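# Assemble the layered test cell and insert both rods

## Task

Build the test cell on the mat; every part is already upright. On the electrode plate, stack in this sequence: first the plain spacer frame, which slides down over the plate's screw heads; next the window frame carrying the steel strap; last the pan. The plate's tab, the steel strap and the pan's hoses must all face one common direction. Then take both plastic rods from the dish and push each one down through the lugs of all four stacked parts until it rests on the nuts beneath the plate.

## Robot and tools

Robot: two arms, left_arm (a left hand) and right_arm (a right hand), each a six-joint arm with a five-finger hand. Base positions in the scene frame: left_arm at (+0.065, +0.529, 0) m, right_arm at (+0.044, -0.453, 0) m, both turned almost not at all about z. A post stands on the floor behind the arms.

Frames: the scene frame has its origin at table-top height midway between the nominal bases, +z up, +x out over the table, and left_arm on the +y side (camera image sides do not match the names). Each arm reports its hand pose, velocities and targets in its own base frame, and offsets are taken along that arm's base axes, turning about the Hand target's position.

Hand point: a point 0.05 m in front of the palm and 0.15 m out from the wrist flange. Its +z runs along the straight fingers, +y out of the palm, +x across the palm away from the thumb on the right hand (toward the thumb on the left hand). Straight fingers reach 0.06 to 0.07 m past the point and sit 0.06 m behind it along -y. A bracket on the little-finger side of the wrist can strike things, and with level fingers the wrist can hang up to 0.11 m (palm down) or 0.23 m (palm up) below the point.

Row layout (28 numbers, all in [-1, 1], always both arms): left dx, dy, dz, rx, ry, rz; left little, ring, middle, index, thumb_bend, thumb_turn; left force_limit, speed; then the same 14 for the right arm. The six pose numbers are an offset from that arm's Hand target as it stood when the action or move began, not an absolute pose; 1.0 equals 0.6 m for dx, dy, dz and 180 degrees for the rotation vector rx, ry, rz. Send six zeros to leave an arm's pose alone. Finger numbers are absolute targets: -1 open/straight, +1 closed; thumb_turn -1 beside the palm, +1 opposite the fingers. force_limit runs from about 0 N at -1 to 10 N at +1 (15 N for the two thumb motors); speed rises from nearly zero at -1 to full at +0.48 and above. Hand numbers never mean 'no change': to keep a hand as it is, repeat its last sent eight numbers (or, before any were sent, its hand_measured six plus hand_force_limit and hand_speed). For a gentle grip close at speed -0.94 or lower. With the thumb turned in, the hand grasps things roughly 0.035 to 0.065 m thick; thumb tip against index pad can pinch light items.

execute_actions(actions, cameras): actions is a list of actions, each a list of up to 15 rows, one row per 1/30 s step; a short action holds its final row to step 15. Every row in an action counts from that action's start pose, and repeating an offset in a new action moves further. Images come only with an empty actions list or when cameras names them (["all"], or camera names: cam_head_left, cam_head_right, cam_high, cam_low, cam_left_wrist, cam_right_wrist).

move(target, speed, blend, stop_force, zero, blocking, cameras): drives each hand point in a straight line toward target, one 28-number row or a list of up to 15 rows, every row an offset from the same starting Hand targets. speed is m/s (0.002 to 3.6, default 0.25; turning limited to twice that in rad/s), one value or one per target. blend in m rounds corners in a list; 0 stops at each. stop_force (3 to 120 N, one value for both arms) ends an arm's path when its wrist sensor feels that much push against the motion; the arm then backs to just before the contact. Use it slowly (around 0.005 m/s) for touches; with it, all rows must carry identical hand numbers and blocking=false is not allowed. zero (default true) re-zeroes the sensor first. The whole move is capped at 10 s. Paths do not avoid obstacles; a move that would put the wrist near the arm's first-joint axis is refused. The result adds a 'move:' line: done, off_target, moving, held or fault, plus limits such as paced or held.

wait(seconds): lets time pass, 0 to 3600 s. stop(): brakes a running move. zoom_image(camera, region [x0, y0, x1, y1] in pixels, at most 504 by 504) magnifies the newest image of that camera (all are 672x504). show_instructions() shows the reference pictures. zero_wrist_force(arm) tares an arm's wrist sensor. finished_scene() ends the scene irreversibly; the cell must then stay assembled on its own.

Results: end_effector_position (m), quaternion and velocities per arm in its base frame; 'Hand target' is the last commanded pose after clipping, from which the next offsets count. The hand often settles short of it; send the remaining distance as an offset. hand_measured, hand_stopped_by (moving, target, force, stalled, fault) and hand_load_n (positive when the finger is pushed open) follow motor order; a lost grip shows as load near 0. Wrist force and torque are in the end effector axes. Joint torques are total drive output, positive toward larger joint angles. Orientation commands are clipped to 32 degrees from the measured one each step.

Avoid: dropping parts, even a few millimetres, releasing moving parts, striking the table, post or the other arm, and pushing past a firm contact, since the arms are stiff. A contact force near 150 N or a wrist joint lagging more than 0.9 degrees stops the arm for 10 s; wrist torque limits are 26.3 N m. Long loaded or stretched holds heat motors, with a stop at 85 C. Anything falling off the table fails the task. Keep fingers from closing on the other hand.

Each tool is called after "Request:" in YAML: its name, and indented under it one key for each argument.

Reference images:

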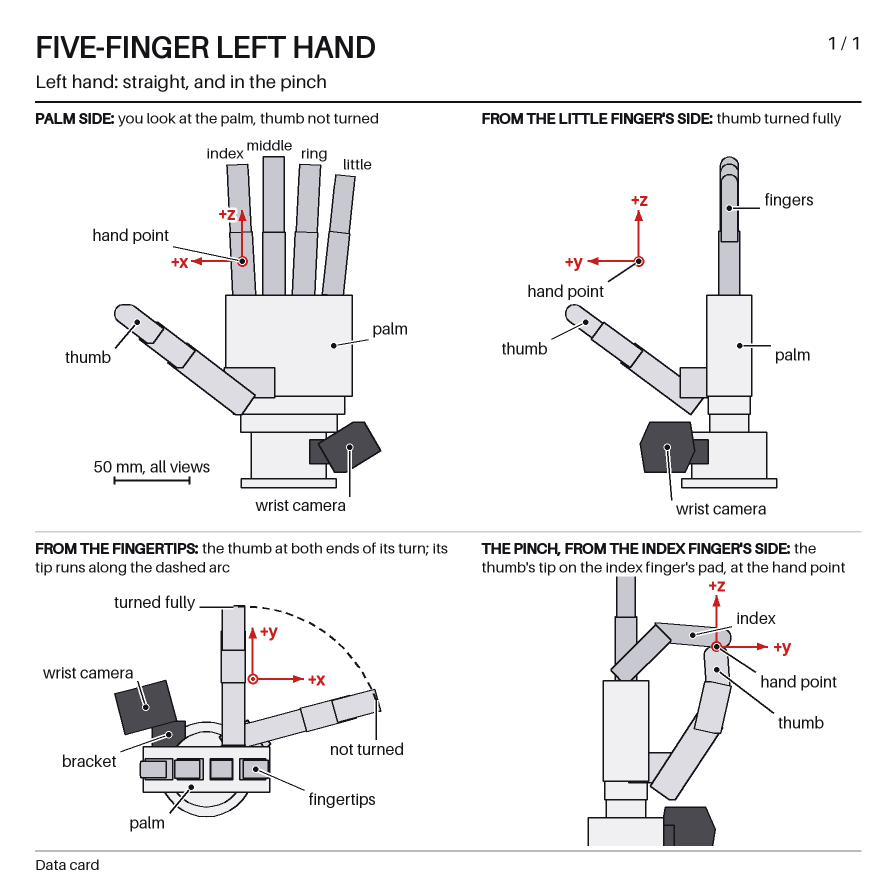

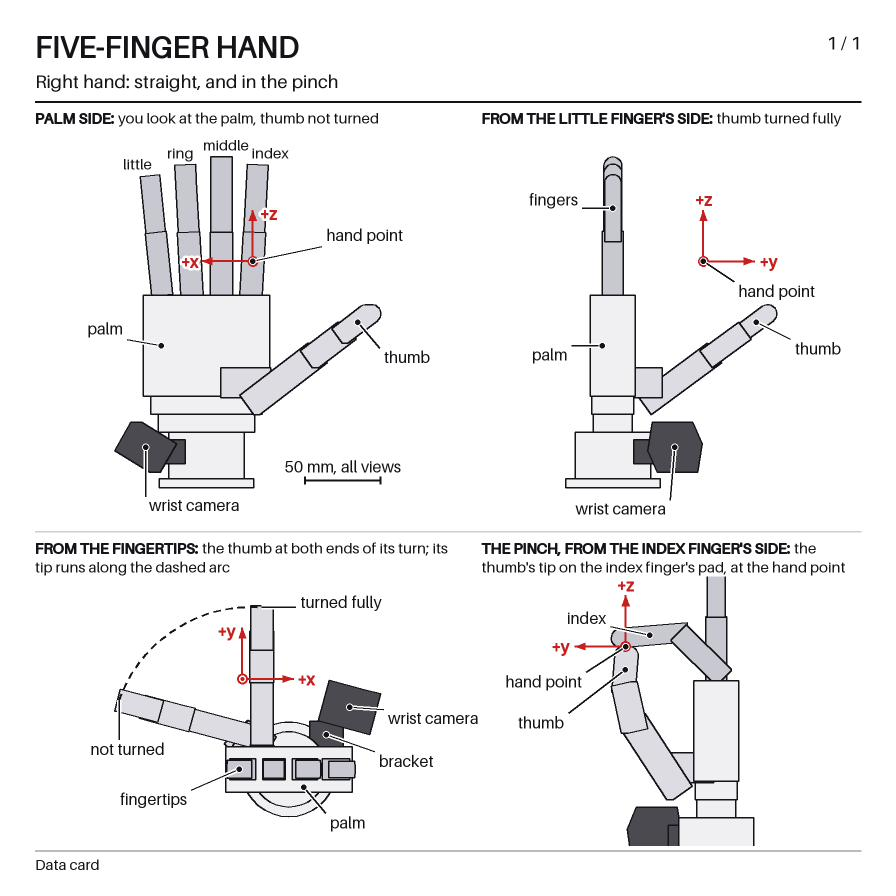

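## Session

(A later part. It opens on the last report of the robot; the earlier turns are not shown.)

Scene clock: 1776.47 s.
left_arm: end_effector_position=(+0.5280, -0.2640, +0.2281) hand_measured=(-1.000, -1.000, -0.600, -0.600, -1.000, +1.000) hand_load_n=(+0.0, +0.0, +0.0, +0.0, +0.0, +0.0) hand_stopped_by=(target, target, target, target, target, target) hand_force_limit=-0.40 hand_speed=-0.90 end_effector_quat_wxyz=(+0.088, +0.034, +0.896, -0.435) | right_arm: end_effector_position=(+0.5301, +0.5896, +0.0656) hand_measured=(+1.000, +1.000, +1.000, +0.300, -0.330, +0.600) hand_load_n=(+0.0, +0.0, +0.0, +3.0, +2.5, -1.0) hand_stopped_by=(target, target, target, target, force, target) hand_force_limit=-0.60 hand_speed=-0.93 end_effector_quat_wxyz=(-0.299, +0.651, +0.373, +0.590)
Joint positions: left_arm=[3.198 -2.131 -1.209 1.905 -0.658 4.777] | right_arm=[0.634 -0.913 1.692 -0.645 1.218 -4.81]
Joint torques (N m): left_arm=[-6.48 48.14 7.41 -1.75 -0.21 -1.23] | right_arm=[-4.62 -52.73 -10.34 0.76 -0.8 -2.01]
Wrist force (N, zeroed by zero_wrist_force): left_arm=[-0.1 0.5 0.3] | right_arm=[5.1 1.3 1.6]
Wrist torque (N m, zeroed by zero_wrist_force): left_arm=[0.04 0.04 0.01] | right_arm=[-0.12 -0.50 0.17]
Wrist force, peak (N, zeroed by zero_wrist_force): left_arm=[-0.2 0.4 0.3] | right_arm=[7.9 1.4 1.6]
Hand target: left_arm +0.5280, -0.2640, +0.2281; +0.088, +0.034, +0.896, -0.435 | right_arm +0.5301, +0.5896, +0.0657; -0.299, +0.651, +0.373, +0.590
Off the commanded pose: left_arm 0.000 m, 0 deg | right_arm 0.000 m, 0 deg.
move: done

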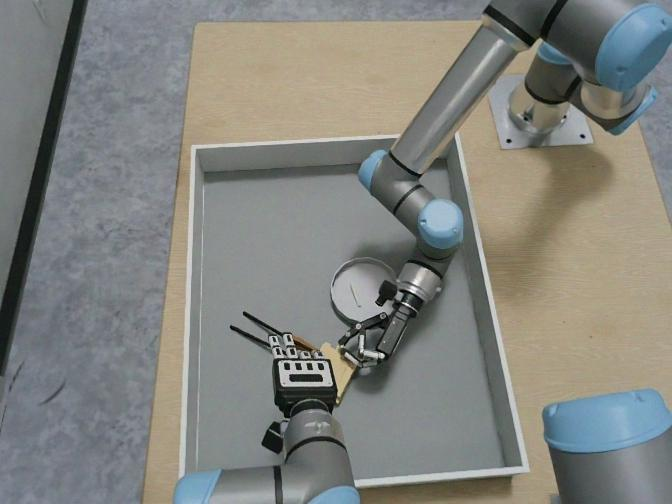

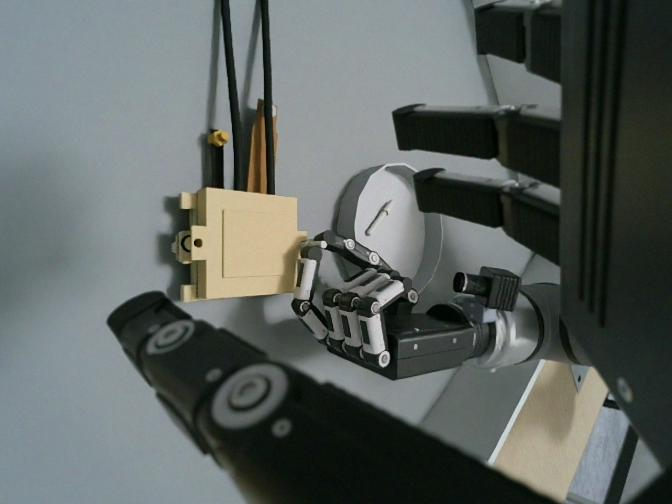

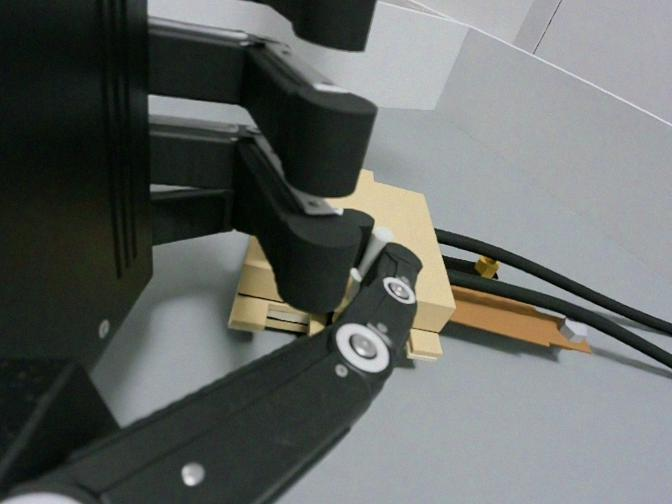

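Request:
move:
  target: [0,0,0,0,0,0,-1,-1,-0.6,-0.6,-1,1,-0.4,-0.9, 0,0,-0.012,0,0,0,1,1,1,0.3,-0.28,0.6,-0.6,-0.93]
  speed: 0.005
  stop_force: 3
  cameras: ["cam_left_wrist","cam_right_wrist"]

Request:
zoom_image:
  camera: "cam_left_wrist"
  region: [280, 220, 350, 270]

Request:
zoom_image:
  camera: "cam_right_wrist"
  region: [300, 180, 480, 360]

Scene clock: 1780.07 s.
left_arm: end_effector_position=(+0.5280, -0.2640, +0.2281) hand_measured=(-1.000, -1.000, -0.600, -0.600, -1.000, +1.000) hand_load_n=(+0.0, +0.0, +0.0, +0.0, +0.0, +0.0) hand_stopped_by=(target, target, target, target, target, target) hand_force_limit=-0.40 hand_speed=-0.90 end_effector_quat_wxyz=(+0.088, +0.034, +0.896, -0.435) | right_arm: end_effector_position=(+0.5301, +0.5896, +0.0594) hand_measured=(+1.000, +1.000, +1.000, +0.300, -0.330, +0.600) hand_load_n=(+0.0, +0.0, +0.0, +2.5, +2.5, -1.5) hand_stopped_by=(target, target, target, target, force, target) hand_force_limit=-0.60 hand_speed=-0.93 end_effector_quat_wxyz=(-0.299, +0.651, +0.373, +0.590)
Joint positions: left_arm=[3.198 -2.131 -1.209 1.905 -0.658 4.777] | right_arm=[0.634 -0.903 1.694 -0.657 1.218 -4.81]
Joint torques (N m): left_arm=[-5.89 48 7.5 -1.62 -0.29 -1.38] | right_arm=[-3.26 -54.12 -22.86 0.87 -0.47 -1.55]
Wrist force (N, zeroed by zero_wrist_force): left_arm=[-0.1 0.3 0.4] | right_arm=[6.3 1.3 1.1]
Wrist torque (N m, zeroed by zero_wrist_force): left_arm=[0.01 0.04 0.01] | right_arm=[-0.09 -0.52 0.14]
Wrist force, peak (N, zeroed by zero_wrist_force): left_arm=[-0.2 0.4 0.4] | right_arm=[9.5 1.2 1.4]
Hand target: left_arm +0.5280, -0.2640, +0.2281; +0.088, +0.034, +0.896, -0.435 | right_arm +0.5301, +0.5896, +0.0595; -0.299, +0.651, +0.373, +0.590 (not the last commanded pose)
Off the commanded pose: left_arm 0.000 m, 0 deg | right_arm 0.001 m, 0 deg.
move: contact (right_arm)

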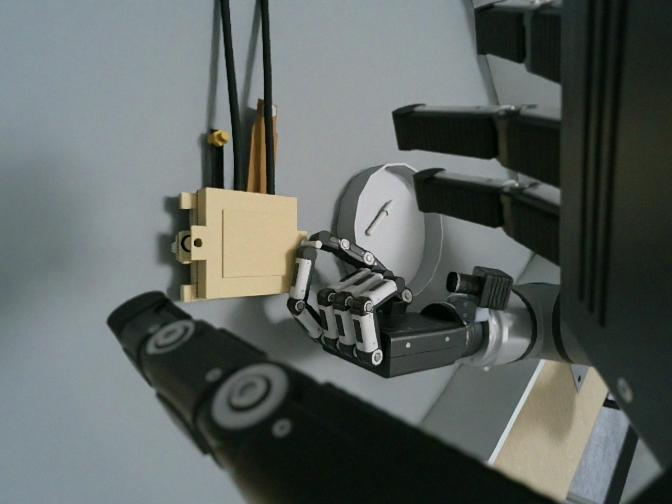

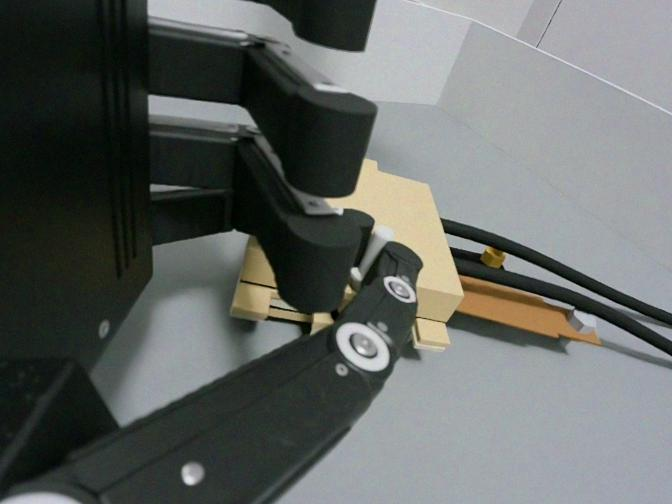

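Scaled by 7.200.

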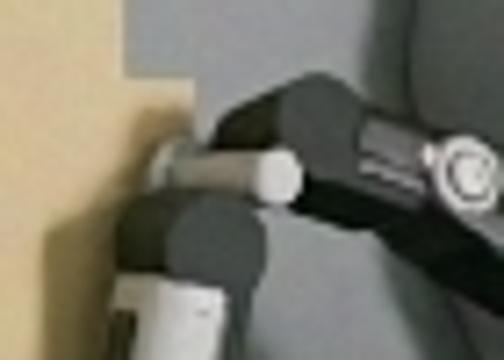

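Scaled by 2.800.

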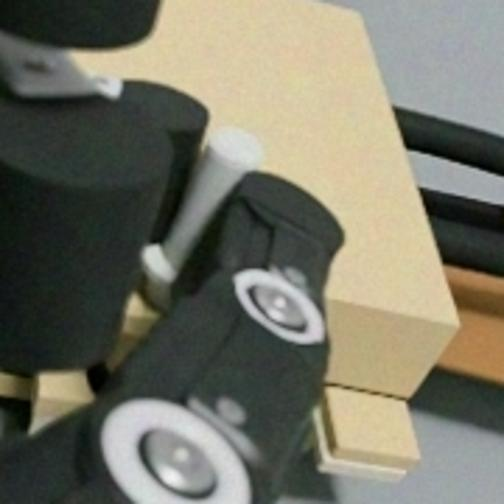

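Request:
move:
  target: [0,0,0,0,0,0,-1,-1,-0.6,-0.6,-1,1,-0.4,-0.9, 0,0,0,0,0,0,1,1,1,0.18,-0.45,0.6,-0.6,-0.9]
  speed: 0.02
  cameras: ["cam_left_wrist","cam_right_wrist"]

Request:
zoom_image:
  camera: "cam_left_wrist"
  region: [280, 220, 350, 270]

Request:
zoom_image:
  camera: "cam_right_wrist"
  region: [300, 180, 480, 360]

Scene clock: 1782.77 s.
left_arm: end_effector_position=(+0.5280, -0.2640, +0.2281) hand_measured=(-1.000, -1.000, -0.600, -0.600, -1.000, +1.000) hand_load_n=(+0.0, +0.0, +0.0, +0.0, +0.0, +0.0) hand_stopped_by=(target, target, target, target, target, target) hand_force_limit=-0.40 hand_speed=-0.90 end_effector_quat_wxyz=(+0.088, +0.034, +0.896, -0.435) | right_arm: end_effector_position=(+0.5301, +0.5896, +0.0595) hand_measured=(+1.000, +1.000, +1.000, +0.180, -0.450, +0.600) hand_load_n=(+0.0, -0.5, +0.5, +0.0, -0.5, -1.0) hand_stopped_by=(target, target, target, target, target, target) hand_force_limit=-0.60 hand_speed=-0.90 end_effector_quat_wxyz=(-0.299, +0.651, +0.373, +0.590)
Joint positions: left_arm=[3.198 -2.131 -1.209 1.905 -0.658 4.777] | right_arm=[0.634 -0.903 1.694 -0.657 1.218 -4.81]
Joint torques (N m): left_arm=[-5.83 47.71 8.42 -1.68 -0.15 -1.35] | right_arm=[-3.17 -54.1 -24.75 -0.87 -0.31 -1.64]
Wrist force (N, zeroed by zero_wrist_force): left_arm=[-0.1 0.1 0.2] | right_arm=[5.9 1.4 1.2]
Wrist torque (N m, zeroed by zero_wrist_force): left_arm=[0.00 0.05 0.01] | right_arm=[-0.08 -0.47 0.13]
Wrist force, peak (N, zeroed by zero_wrist_force): left_arm=[0.0 0.4 0.4] | right_arm=[7.9 1.0 2.0]
Hand target: left_arm +0.5280, -0.2640, +0.2281; +0.088, +0.034, +0.896, -0.435 | right_arm +0.5301, +0.5896, +0.0595; -0.299, +0.651, +0.373, +0.590
Off the commanded pose: left_arm 0.000 m, 0 deg | right_arm 0.000 m, 0 deg.
move: done

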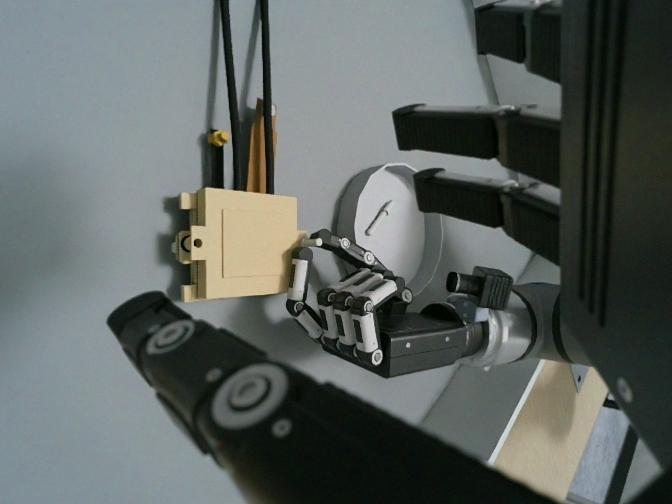

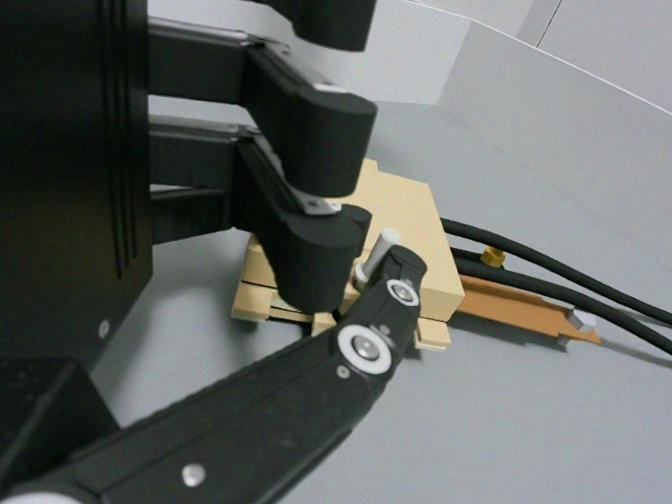

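Scaled by 7.200.

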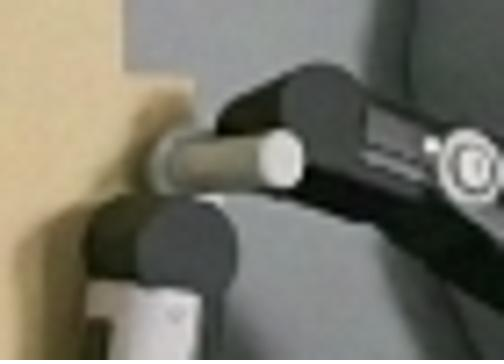

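Scaled by 2.800.

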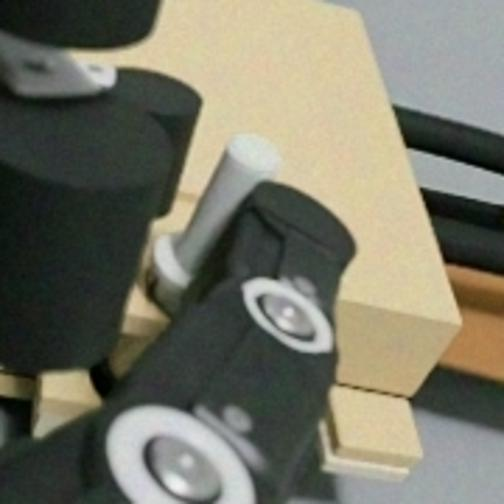

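Request:
move:
  target:
    - [0,0,0,0,0,0,-1,-1,-0.6,-0.6,-1,1,-0.4,-0.9, 0,0,0.05,0,0,0,1,1,1,0.18,-0.45,0.6,-0.6,-0.9]
    - [0,0,0,0,0,0,-1,-1,-0.6,-0.6,-1,1,-0.4,-0.9, -0.04538,-0.06989,0.0667,0,0,0,1,1,1,0.18,-0.45,0.6,-0.6,-0.9]
  speed: 0.03
  cameras: ["cam_high","cam_left_wrist","cam_right_wrist","cam_low"]

Request:
zoom_image:
  camera: "cam_left_wrist"
  region: [160, 180, 360, 300]

Request:
zoom_image:
  camera: "cam_right_wrist"
  region: [240, 120, 560, 360]

Scene clock: 1787.43 s.
left_arm: end_effector_position=(+0.5280, -0.2640, +0.2281) hand_measured=(-1.000, -1.000, -0.600, -0.600, -1.000, +1.000) hand_load_n=(+0.0, +0.0, +0.0, +0.0, +0.0, +0.0) hand_stopped_by=(target, target, target, target, target, target) hand_force_limit=-0.40 hand_speed=-0.90 end_effector_quat_wxyz=(+0.088, +0.034, +0.896, -0.435) | right_arm: end_effector_position=(+0.5030, +0.5476, +0.0996) hand_measured=(+1.000, +1.000, +1.000, +0.180, -0.450, +0.600) hand_load_n=(+0.0, +0.0, +0.0, +0.0, +0.0, +0.0) hand_stopped_by=(target, target, target, target, target, target) hand_force_limit=-0.60 hand_speed=-0.90 end_effector_quat_wxyz=(-0.299, +0.651, +0.373, +0.590)
Joint positions: left_arm=[3.198 -2.131 -1.209 1.905 -0.658 4.777] | right_arm=[0.597 -1.058 1.837 -0.644 1.181 -4.815]
Joint torques (N m): left_arm=[-5.31 48.04 7.72 -1.46 -0.37 -1.43] | right_arm=[7.45 -29.81 -26.89 0.12 0.81 -1.81]
Wrist force (N, zeroed by zero_wrist_force): left_arm=[-0.2 0.4 0.2] | right_arm=[4.8 1.3 1.5]
Wrist torque (N m, zeroed by zero_wrist_force): left_arm=[0.04 0.06 0.00] | right_arm=[-0.11 -0.54 0.23]
Wrist force, peak (N, zeroed by zero_wrist_force): left_arm=[0.1 0.5 0.3] | right_arm=[6.8 1.4 1.6]
Hand target: left_arm +0.5280, -0.2640, +0.2281; +0.088, +0.034, +0.896, -0.435 | right_arm +0.5029, +0.5477, +0.0995; -0.299, +0.651, +0.373, +0.590
Off the commanded pose: left_arm 0.000 m, 0 deg | right_arm 0.000 m, 0 deg.
move: done
Images, in order (width x height): cam_high 672x504, cam_low 672x504, cam_left_wrist 672x504, cam_right_wrist 672x504.

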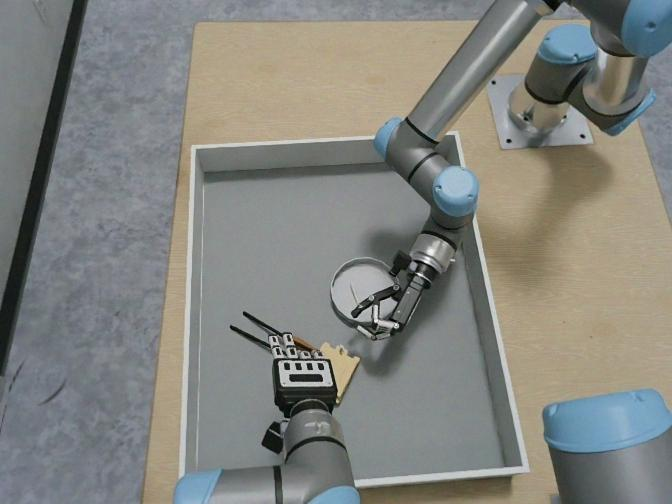

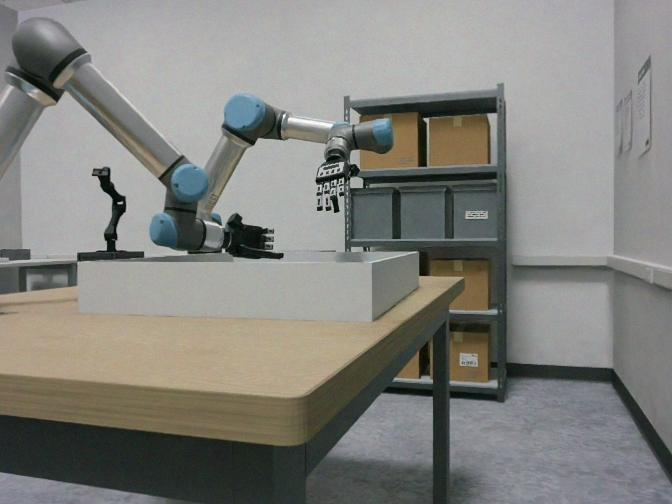

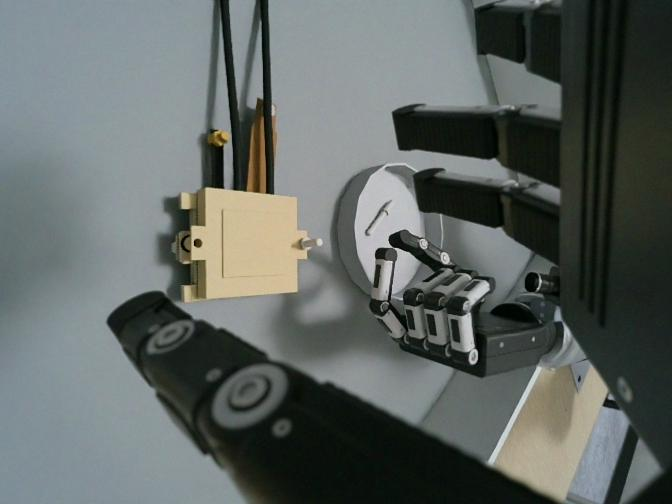

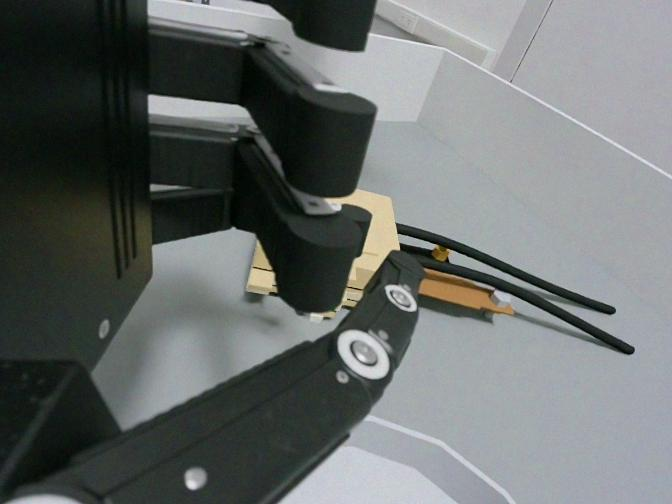

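Scaled by 2.520.

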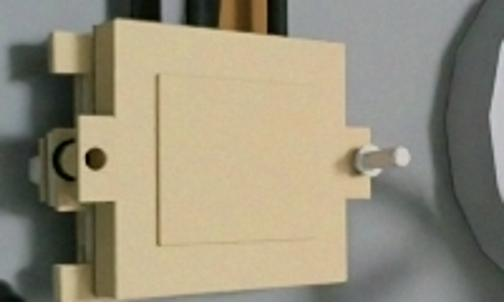

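Scaled by 1.575.

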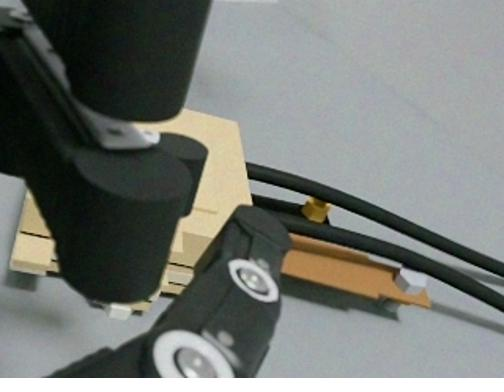

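Request:
zoom_image:
  camera: "cam_left_wrist"
  region: [280, 220, 350, 270]

Request:
zoom_image:
  camera: "cam_left_wrist"
  region: [160, 210, 230, 280]

Scaled by 7.200.

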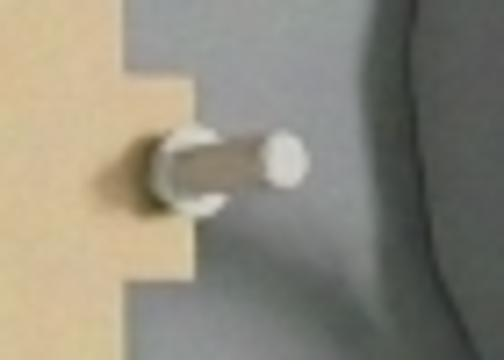

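Scaled by 7.200.

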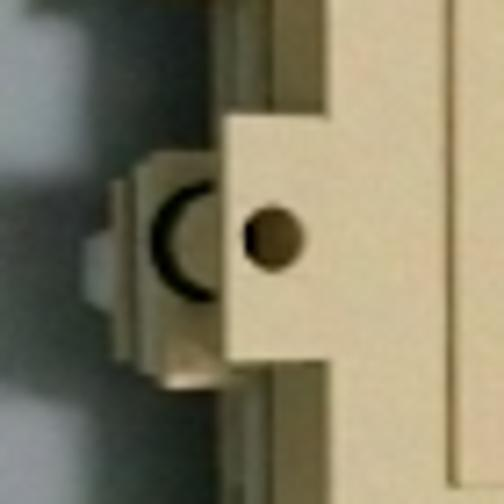

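Request:
move:
  target: [-0.03,-0.02,0.0367,0,0,0.311,-1,-1,-0.6,-0.6,-1,1,-0.4,-0.9, -0.05,-0.1,0.2,0,0,0,1,1,1,0.18,-0.45,0.6,-0.6,-0.9]
  speed: 0.2

Request:
move:
  target: [0.014,-0.0503,-0.2083,0.2033,0.1044,0,-1,-1,-0.6,-0.6,-1,1,-0.4,-0.9, 0,0,0,0,0,0,1,1,1,0.18,-0.45,0.6,-0.6,-0.9]
  speed: 0.15
  cameras: ["cam_left_wrist","cam_high"]

Scene clock: 1793.67 s.
left_arm: end_effector_position=(+0.5100, -0.2760, +0.2501) hand_measured=(-1.000, -1.000, -0.600, -0.600, -1.000, +1.000) hand_load_n=(+0.0, +0.0, +0.0, +0.0, +0.0, +0.0) hand_stopped_by=(target, target, target, target, target, target) hand_force_limit=-0.40 hand_speed=-0.90 end_effector_quat_wxyz=(+0.281, -0.390, +0.807, -0.343) | right_arm: end_effector_position=(+0.4729, +0.4876, +0.2195) hand_measured=(+1.000, +1.000, +1.000, +0.180, -0.450, +0.600) hand_load_n=(+0.0, +0.0, +0.0, +0.0, +0.0, +0.0) hand_stopped_by=(target, target, target, target, target, target) hand_force_limit=-0.60 hand_speed=-0.90 end_effector_quat_wxyz=(-0.299, +0.651, +0.373, +0.590)
Joint positions: left_arm=[2.982 -1.739 -1.529 2.598 -1.354 3.546] | right_arm=[0.518 -1.372 1.913 -0.4 1.102 -4.827]
Joint torques (N m): left_arm=[0.16 17.36 32.08 -1.52 -0.91 -1.46] | right_arm=[8.84 -20.34 -18.1 -2.15 1.12 -1.11]
Wrist force (N, zeroed by zero_wrist_force): left_arm=[-0.5 0.3 0.1] | right_arm=[4.7 0.8 1.2]
Wrist torque (N m, zeroed by zero_wrist_force): left_arm=[0.04 0.10 -0.10] | right_arm=[-0.19 -0.48 0.14]
Wrist force, peak (N, zeroed by zero_wrist_force): left_arm=[-0.7 0.3 0.1] | right_arm=[5.1 1.3 1.9]
Hand target: left_arm +0.5100, -0.2760, +0.2501; +0.281, -0.391, +0.807, -0.343 | right_arm +0.4729, +0.4877, +0.2195; -0.299, +0.651, +0.373, +0.590
Off the commanded pose: left_arm 0.000 m, 0 deg | right_arm 0.000 m, 0 deg.
move: done

Scene clock: 1796.50 s.
left_arm: end_effector_position=(+0.5184, -0.3062, +0.1252) hand_measured=(-1.000, -1.000, -0.600, -0.600, -1.000, +1.000) hand_load_n=(+0.0, +0.0, +0.0, +0.0, +0.0, +0.0) hand_stopped_by=(target, target, target, target, target, target) hand_force_limit=-0.40 hand_speed=-0.90 end_effector_quat_wxyz=(+0.256, -0.333, +0.907, -0.007) | right_arm: end_effector_position=(+0.4729, +0.4877, +0.2195) hand_measured=(+1.000, +1.000, +1.000, +0.180, -0.450, +0.600) hand_load_n=(+0.0, +0.0, +0.0, +0.0, +0.0, +0.0) hand_stopped_by=(target, target, target, target, target, target) hand_force_limit=-0.60 hand_speed=-0.90 end_effector_quat_wxyz=(-0.299, +0.651, +0.373, +0.590)
Joint positions: left_arm=[2.683 -2.299 -1.035 2.146 -1.928 3.621] | right_arm=[0.518 -1.372 1.913 -0.4 1.102 -4.827]
Joint torques (N m): left_arm=[4.22 43.28 15.68 -1.22 -0.89 1.09] | right_arm=[9.38 -16.59 -29.87 0.3 1.02 1.83]
Wrist force (N, zeroed by zero_wrist_force): left_arm=[-1.2 1.2 -1.1] | right_arm=[4.7 1.0 1.3]
Wrist torque (N m, zeroed by zero_wrist_force): left_arm=[0.18 0.04 -0.25] | right_arm=[-0.19 -0.50 0.15]
Wrist force, peak (N, zeroed by zero_wrist_force): left_arm=[-1.7 1.3 -1.2] | right_arm=[4.9 1.3 1.7]
Hand target: left_arm +0.5184, -0.3062, +0.1251; +0.256, -0.333, +0.908, -0.006 | right_arm +0.4729, +0.4877, +0.2195; -0.299, +0.651, +0.373, +0.590
Off the commanded pose: left_arm 0.000 m, 0 deg | right_arm 0.000 m, 0 deg.
move: done
Images, in order (width x height): cam_high 672x504, cam_left_wrist 672x504.

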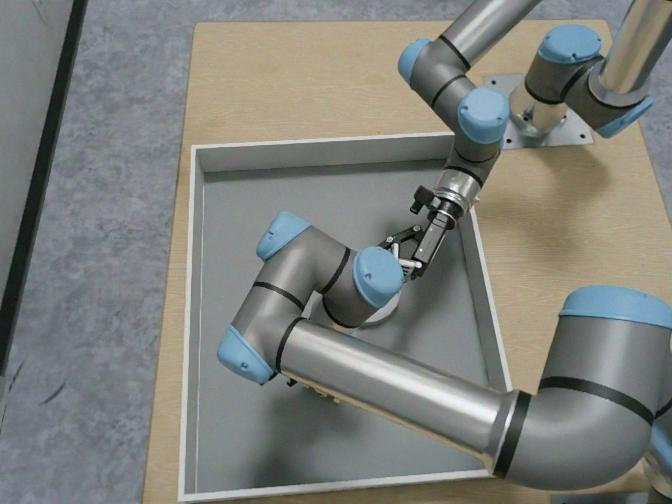

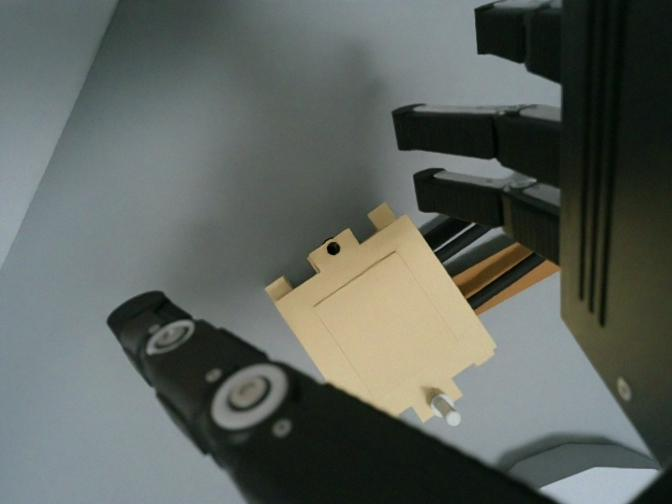

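Request:
zoom_image:
  camera: "cam_left_wrist"
  region: [310, 225, 360, 270]

Request:
zoom_image:
  camera: "cam_left_wrist"
  region: [380, 360, 500, 450]

Scaled by 10.080.

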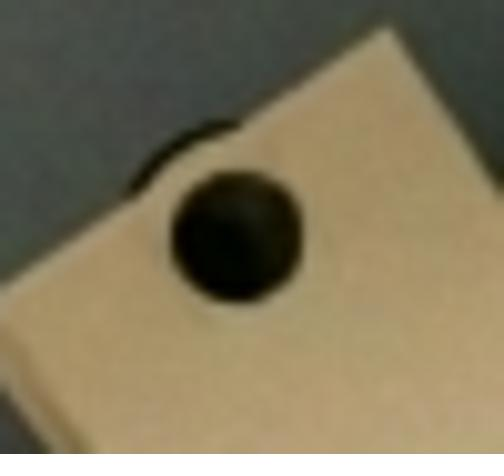

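Scaled by 4.200.

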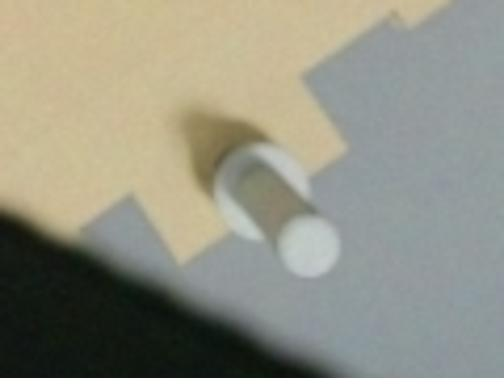

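Request:
move:
  target: [0.0027,0.0603,0.125,-0.2033,-0.1044,0,-1,-1,-0.6,-0.6,-1,1,-0.4,-0.9, 0,0,0,0,0,0,1,1,1,0.18,-0.45,0.6,-0.6,-0.9]
  speed: 0.2

Request:
move:
  target: [0.0283,0.035,-0.1383,0,0,-0.311,-1,-1,-0.6,-0.6,-1,1,-0.4,-0.9, 0,0,0,0,0,0,1,1,1,0.18,-0.45,0.6,-0.6,-0.9]
  speed: 0.15
  cameras: ["cam_left_wrist","cam_high"]

Scene clock: 1801.80 s.
left_arm: end_effector_position=(+0.5200, -0.2699, +0.2001) hand_measured=(-1.000, -1.000, -0.600, -0.600, -1.000, +1.000) hand_load_n=(+0.0, +0.0, +0.0, +0.0, +0.0, +0.0) hand_stopped_by=(target, target, target, target, target, target) hand_force_limit=-0.40 hand_speed=-0.90 end_effector_quat_wxyz=(+0.281, -0.391, +0.807, -0.343) | right_arm: end_effector_position=(+0.4729, +0.4877, +0.2195) hand_measured=(+1.000, +1.000, +1.000, +0.180, -0.450, +0.600) hand_load_n=(+0.0, +0.0, +0.0, +0.0, +0.0, +0.5) hand_stopped_by=(target, target, target, target, target, target) hand_force_limit=-0.60 hand_speed=-0.90 end_effector_quat_wxyz=(-0.299, +0.651, +0.373, +0.590)
Joint positions: left_arm=[3.001 -1.777 -1.614 2.718 -1.34 3.558] | right_arm=[0.518 -1.372 1.913 -0.4 1.102 -4.827]
Joint torques (N m): left_arm=[1.28 33.56 22.45 0.48 1.48 1.85] | right_arm=[8.99 -17.91 -29.69 0.23 0.81 1.82]
Wrist force (N, zeroed by zero_wrist_force): left_arm=[-0.4 0.3 -0.1] | right_arm=[5.0 1.0 1.0]
Wrist torque (N m, zeroed by zero_wrist_force): left_arm=[0.03 0.08 -0.10] | right_arm=[-0.15 -0.53 0.18]
Wrist force, peak (N, zeroed by zero_wrist_force): left_arm=[-1.6 1.3 -1.0] | right_arm=[5.0 1.0 1.0]
Hand target: left_arm +0.5200, -0.2700, +0.2001; +0.281, -0.391, +0.807, -0.343 | right_arm +0.4729, +0.4877, +0.2195; -0.299, +0.651, +0.373, +0.590
Off the commanded pose: left_arm 0.000 m, 0 deg | right_arm 0.000 m, 0 deg.
move: done

Scene clock: 1805.53 s.
left_arm: end_effector_position=(+0.5371, -0.2489, +0.1172) hand_measured=(-1.000, -1.000, -0.600, -0.600, -1.000, +1.000) hand_load_n=(+0.0, +0.0, +0.0, +0.0, +0.0, +0.0) hand_stopped_by=(target, target, target, target, target, target) hand_force_limit=-0.40 hand_speed=-0.90 end_effector_quat_wxyz=(+0.088, +0.033, +0.895, -0.435) | right_arm: end_effector_position=(+0.4729, +0.4877, +0.2195) hand_measured=(+1.000, +1.000, +1.000, +0.180, -0.450, +0.600) hand_load_n=(+0.0, +0.0, +0.0, +0.0, +0.0, +0.0) hand_stopped_by=(target, target, target, target, target, target) hand_force_limit=-0.60 hand_speed=-0.90 end_effector_quat_wxyz=(-0.299, +0.651, +0.373, +0.590)
Joint positions: left_arm=[3.226 -2.234 -1.345 2.109 -0.655 4.822] | right_arm=[0.518 -1.372 1.913 -0.4 1.102 -4.827]
Joint torques (N m): left_arm=[-3.27 45.72 6.01 -2.52 -0.35 2.12] | right_arm=[9.16 -17.25 -29.28 0.31 0.64 1.72]
Wrist force (N, zeroed by zero_wrist_force): left_arm=[-0.5 0.2 0.1] | right_arm=[4.4 1.1 1.5]
Wrist torque (N m, zeroed by zero_wrist_force): left_arm=[0.01 0.10 0.02] | right_arm=[-0.19 -0.48 0.14]
Wrist force, peak (N, zeroed by zero_wrist_force): left_arm=[-0.7 0.5 0.2] | right_arm=[5.0 1.0 1.4]
Hand target: left_arm +0.5370, -0.2490, +0.1171; +0.088, +0.034, +0.896, -0.435 | right_arm +0.4729, +0.4877, +0.2195; -0.299, +0.651, +0.373, +0.590
Off the commanded pose: left_arm 0.000 m, 0 deg | right_arm 0.000 m, 0 deg.
move: done
Images, in order (width x height): cam_high 672x504, cam_left_wrist 672x504.

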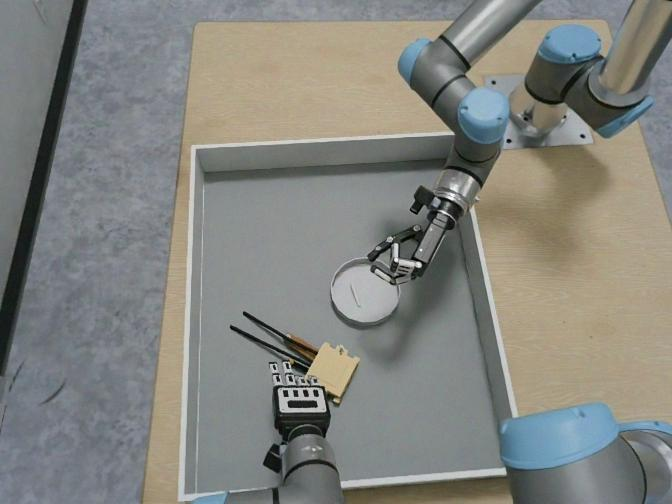

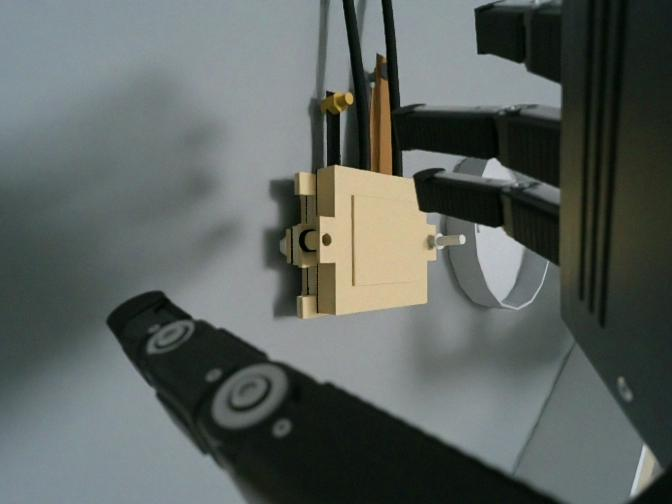

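Request:
zoom_image:
  camera: "cam_left_wrist"
  region: [275, 205, 345, 275]

Request:
zoom_image:
  camera: "cam_left_wrist"
  region: [400, 200, 480, 280]

Scaled by 7.200.

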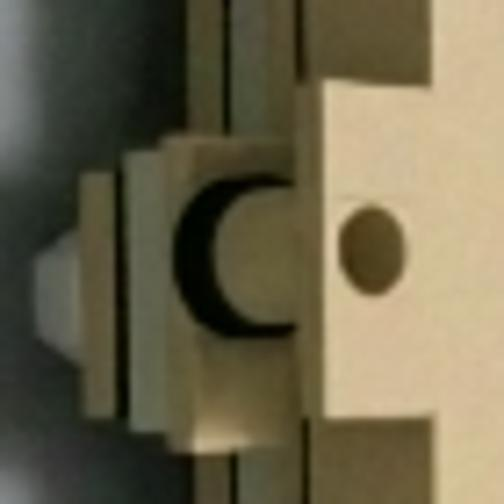

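Scaled by 6.300.

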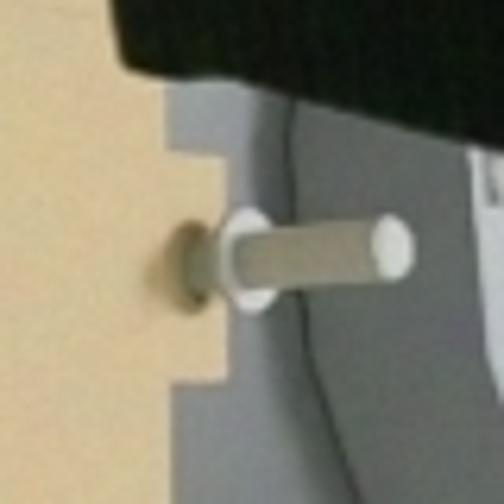

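Request:
zoom_image:
  camera: "cam_high"
  region: [315, 240, 415, 340]

Scaled by 5.040.

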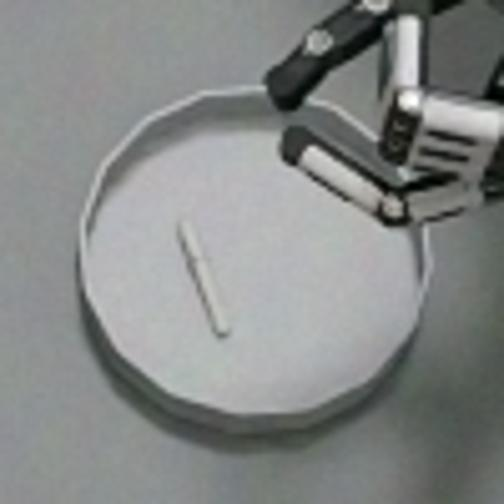

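Request:
move:
  target:
    - [0,0,0,0,0,0,-1,-1,-0.6,-0.6,-1,1,-0.4,-0.9,-0.0367,-0.1113,0.0508,0.04286,-0.00795,0,1,1,1,0.18,-0.45,0.6,-0.6,-0.9]
    - [0,0,0,0,0,0,-1,-1,-0.6,-0.6,-1,1,-0.4,-0.9,-0.0367,-0.1113,0.0508,0.04286,-0.00795,0,1,1,1,-0.3,-0.5,0.6,-0.6,-0.9]
  speed: 0.2

Request:
move:
  target: [0,0,0,0,0,0,-1,-1,-0.6,-0.6,-1,1,-0.4,-0.9,0,0,0,0.2794,0.4667,-0.3842,1,1,1,-0.3,-0.5,0.6,-0.6,-0.9]
  speed: 0.25
  cameras: ["cam_right_wrist","cam_high"]

Scene clock: 1831.97 s.
left_arm: end_effector_position=(+0.5370, -0.2490, +0.1171) hand_measured=(-1.000, -1.000, -0.600, -0.600, -1.000, +1.000) hand_load_n=(+0.0, +0.5, +0.0, +0.0, +0.0, +0.0) hand_stopped_by=(target, target, target, target, target, target) hand_force_limit=-0.40 hand_speed=-0.90 end_effector_quat_wxyz=(+0.088, +0.034, +0.896, -0.435) | right_arm: end_effector_position=(+0.4509, +0.4209, +0.2500) hand_measured=(+1.000, +1.000, +1.000, -0.300, -0.500, +0.600) hand_load_n=(+0.0, +0.0, +0.0, +0.0, +0.0, +0.5) hand_stopped_by=(target, target, target, target, target, target) hand_force_limit=-0.60 hand_speed=-0.90 end_effector_quat_wxyz=(-0.338, +0.622, +0.336, +0.622)
Joint positions: left_arm=[3.226 -2.234 -1.345 2.109 -0.655 4.822] | right_arm=[0.366 -1.569 2.125 -0.557 0.944 -4.71]
Joint torques (N m): left_arm=[-6.32 45.65 6.31 -1.68 -0.24 -1.24] | right_arm=[-7.39 -30.78 -8.55 -3.15 -1.37 1.82]
Wrist force (N, zeroed by zero_wrist_force): left_arm=[-0.2 0.0 0.1] | right_arm=[4.8 1.4 1.9]
Wrist torque (N m, zeroed by zero_wrist_force): left_arm=[-0.01 0.06 0.00] | right_arm=[-0.08 -0.36 0.19]
Wrist force, peak (N, zeroed by zero_wrist_force): left_arm=[-0.5 0.0 0.3] | right_arm=[5.3 1.8 1.8]
Hand target: left_arm +0.5370, -0.2490, +0.1171; +0.088, +0.034, +0.896, -0.435 | right_arm +0.4509, +0.4209, +0.2500; -0.338, +0.622, +0.336, +0.622
Off the commanded pose: left_arm 0.000 m, 0 deg | right_arm 0.000 m, 0 deg.
move: done

Scene clock: 1836.63 s.
left_arm: end_effector_position=(+0.5370, -0.2490, +0.1171) hand_measured=(-1.000, -1.000, -0.600, -0.600, -1.000, +1.000) hand_load_n=(+0.0, +0.0, +0.0, +0.0, +0.0, +0.0) hand_stopped_by=(target, target, target, target, target, target) hand_force_limit=-0.40 hand_speed=-0.90 end_effector_quat_wxyz=(+0.088, +0.034, +0.896, -0.435) | right_arm: end_effector_position=(+0.4510, +0.4209, +0.2499) hand_measured=(+1.000, +1.000, +1.000, -0.300, -0.500, +0.600) hand_load_n=(+0.0, +0.0, +0.0, +0.0, +0.0, +0.0) hand_stopped_by=(target, target, target, target, target, target) hand_force_limit=-0.60 hand_speed=-0.90 end_effector_quat_wxyz=(-0.289, +0.734, -0.572, +0.225)
Joint positions: left_arm=[3.226 -2.234 -1.345 2.109 -0.655 4.822] | right_arm=[0.546 -1.193 1.236 0.801 1.774 -2.918]
Joint torques (N m): left_arm=[-5.72 53.9 7.45 -1.58 -0.32 -1.46] | right_arm=[7.43 -47.46 -13.49 1.98 0.4 1.8]
Wrist force (N, zeroed by zero_wrist_force): left_arm=[-0.4 0.0 0.0] | right_arm=[0.0 -0.2 -0.7]
Wrist torque (N m, zeroed by zero_wrist_force): left_arm=[0.00 0.09 -0.02] | right_arm=[0.00 -0.11 0.04]
Wrist force, peak (N, zeroed by zero_wrist_force): left_arm=[-0.5 0.3 0.2] | right_arm=[4.9 1.0 2.0]
Hand target: left_arm +0.5370, -0.2490, +0.1171; +0.088, +0.034, +0.896, -0.435 | right_arm +0.4509, +0.4209, +0.2500; -0.289, +0.734, -0.573, +0.225
Off the commanded pose: left_arm 0.000 m, 0 deg | right_arm 0.000 m, 0 deg.
move: done
Images, in order (width x height): cam_high 672x504, cam_right_wrist 672x504.

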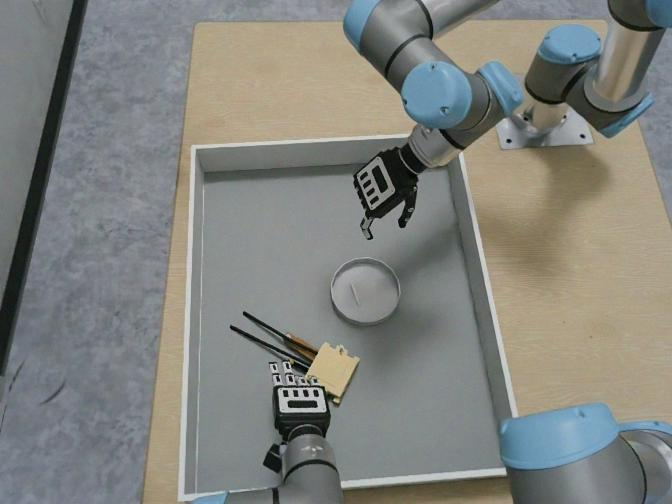

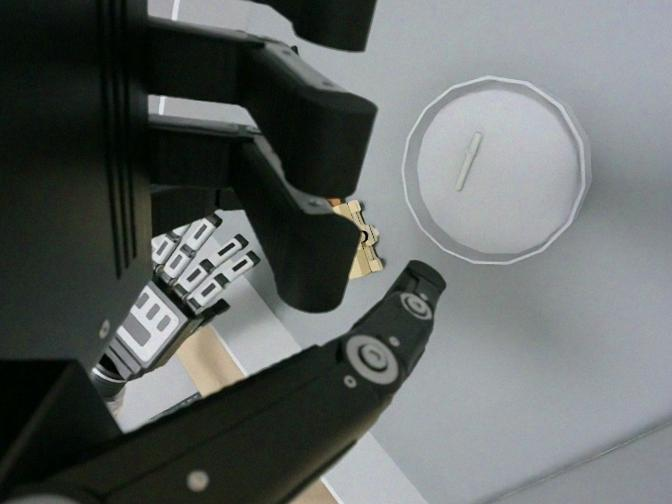

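Request:
zoom_image:
  camera: "cam_right_wrist"
  region: [400, 70, 600, 270]

Scaled by 2.520.

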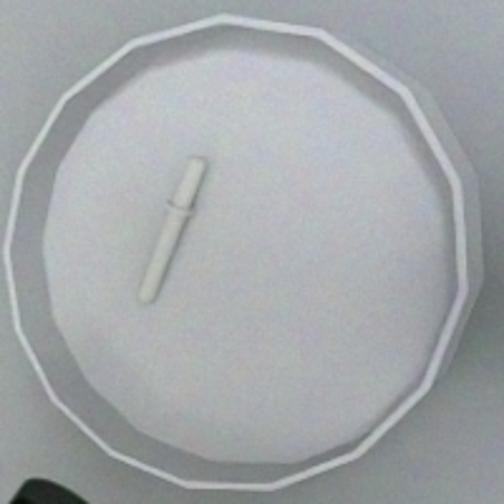

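Request:
move:
  target: [0,0,0,0,0,0,-1,-1,-0.6,-0.6,-1,1,-0.4,-0.9,0.048,0.0388,-0.2833,0,0,0,1,1,1,-0.3,-0.5,0.6,-0.6,-0.9]
  speed: 0.15
  cameras: ["cam_right_wrist","cam_high"]

Scene clock: 1841.17 s.
left_arm: end_effector_position=(+0.5370, -0.2490, +0.1171) hand_measured=(-1.000, -1.000, -0.600, -0.600, -1.000, +1.000) hand_load_n=(+0.0, +0.0, +0.0, +0.0, +0.0, +0.0) hand_stopped_by=(target, target, target, target, target, target) hand_force_limit=-0.40 hand_speed=-0.90 end_effector_quat_wxyz=(+0.088, +0.034, +0.896, -0.435) | right_arm: end_effector_position=(+0.4796, +0.4442, +0.0800) hand_measured=(+1.000, +1.000, +1.000, -0.300, -0.500, +0.600) hand_load_n=(+0.0, +0.0, +0.0, +0.0, +0.0, +0.0) hand_stopped_by=(target, target, target, target, target, target) hand_force_limit=-0.60 hand_speed=-0.90 end_effector_quat_wxyz=(-0.288, +0.734, -0.573, +0.225)
Joint positions: left_arm=[3.226 -2.234 -1.345 2.109 -0.655 4.822] | right_arm=[0.556 -1.012 1.411 0.447 1.78 -2.911]
Joint torques (N m): left_arm=[-5.51 53.53 9.75 -1.64 -0.14 -1.29] | right_arm=[2.46 -42 -28.07 -0.66 0.2 0.44]
Wrist force (N, zeroed by zero_wrist_force): left_arm=[-0.1 0.2 0.0] | right_arm=[0.0 -0.4 -0.8]
Wrist torque (N m, zeroed by zero_wrist_force): left_arm=[0.02 0.05 -0.01] | right_arm=[-0.01 -0.15 -0.08]
Wrist force, peak (N, zeroed by zero_wrist_force): left_arm=[-0.5 0.2 0.0] | right_arm=[-0.3 -1.4 -1.4]
Hand target: left_arm +0.5370, -0.2490, +0.1171; +0.088, +0.034, +0.896, -0.435 | right_arm +0.4797, +0.4442, +0.0800; -0.289, +0.734, -0.573, +0.225
Off the commanded pose: left_arm 0.000 m, 0 deg | right_arm 0.000 m, 0 deg.
move: done
Images, in order (width x height): cam_high 672x504, cam_right_wrist 672x504.

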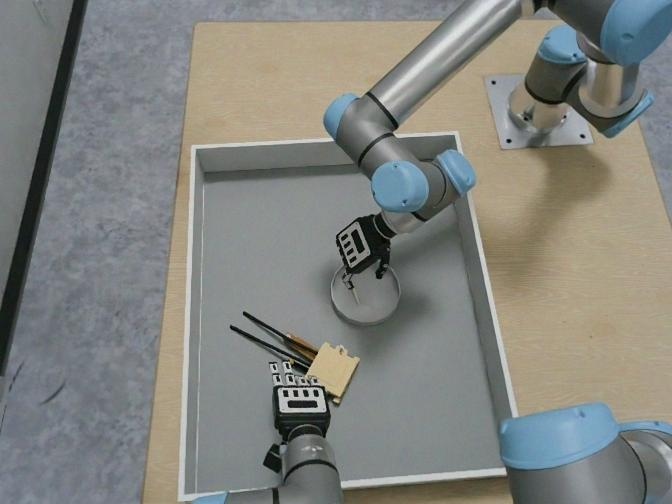

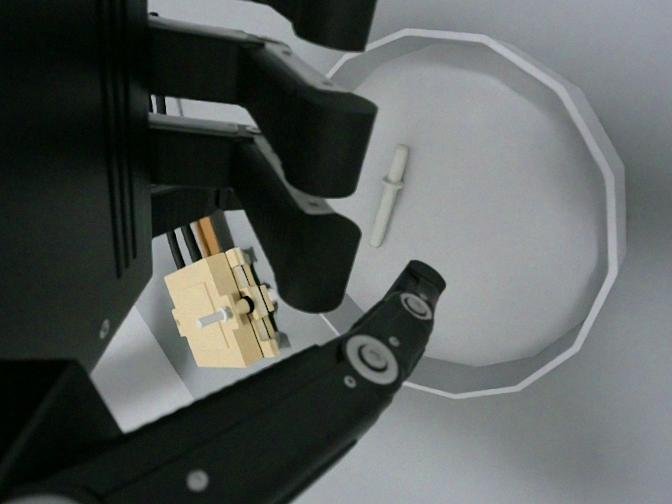

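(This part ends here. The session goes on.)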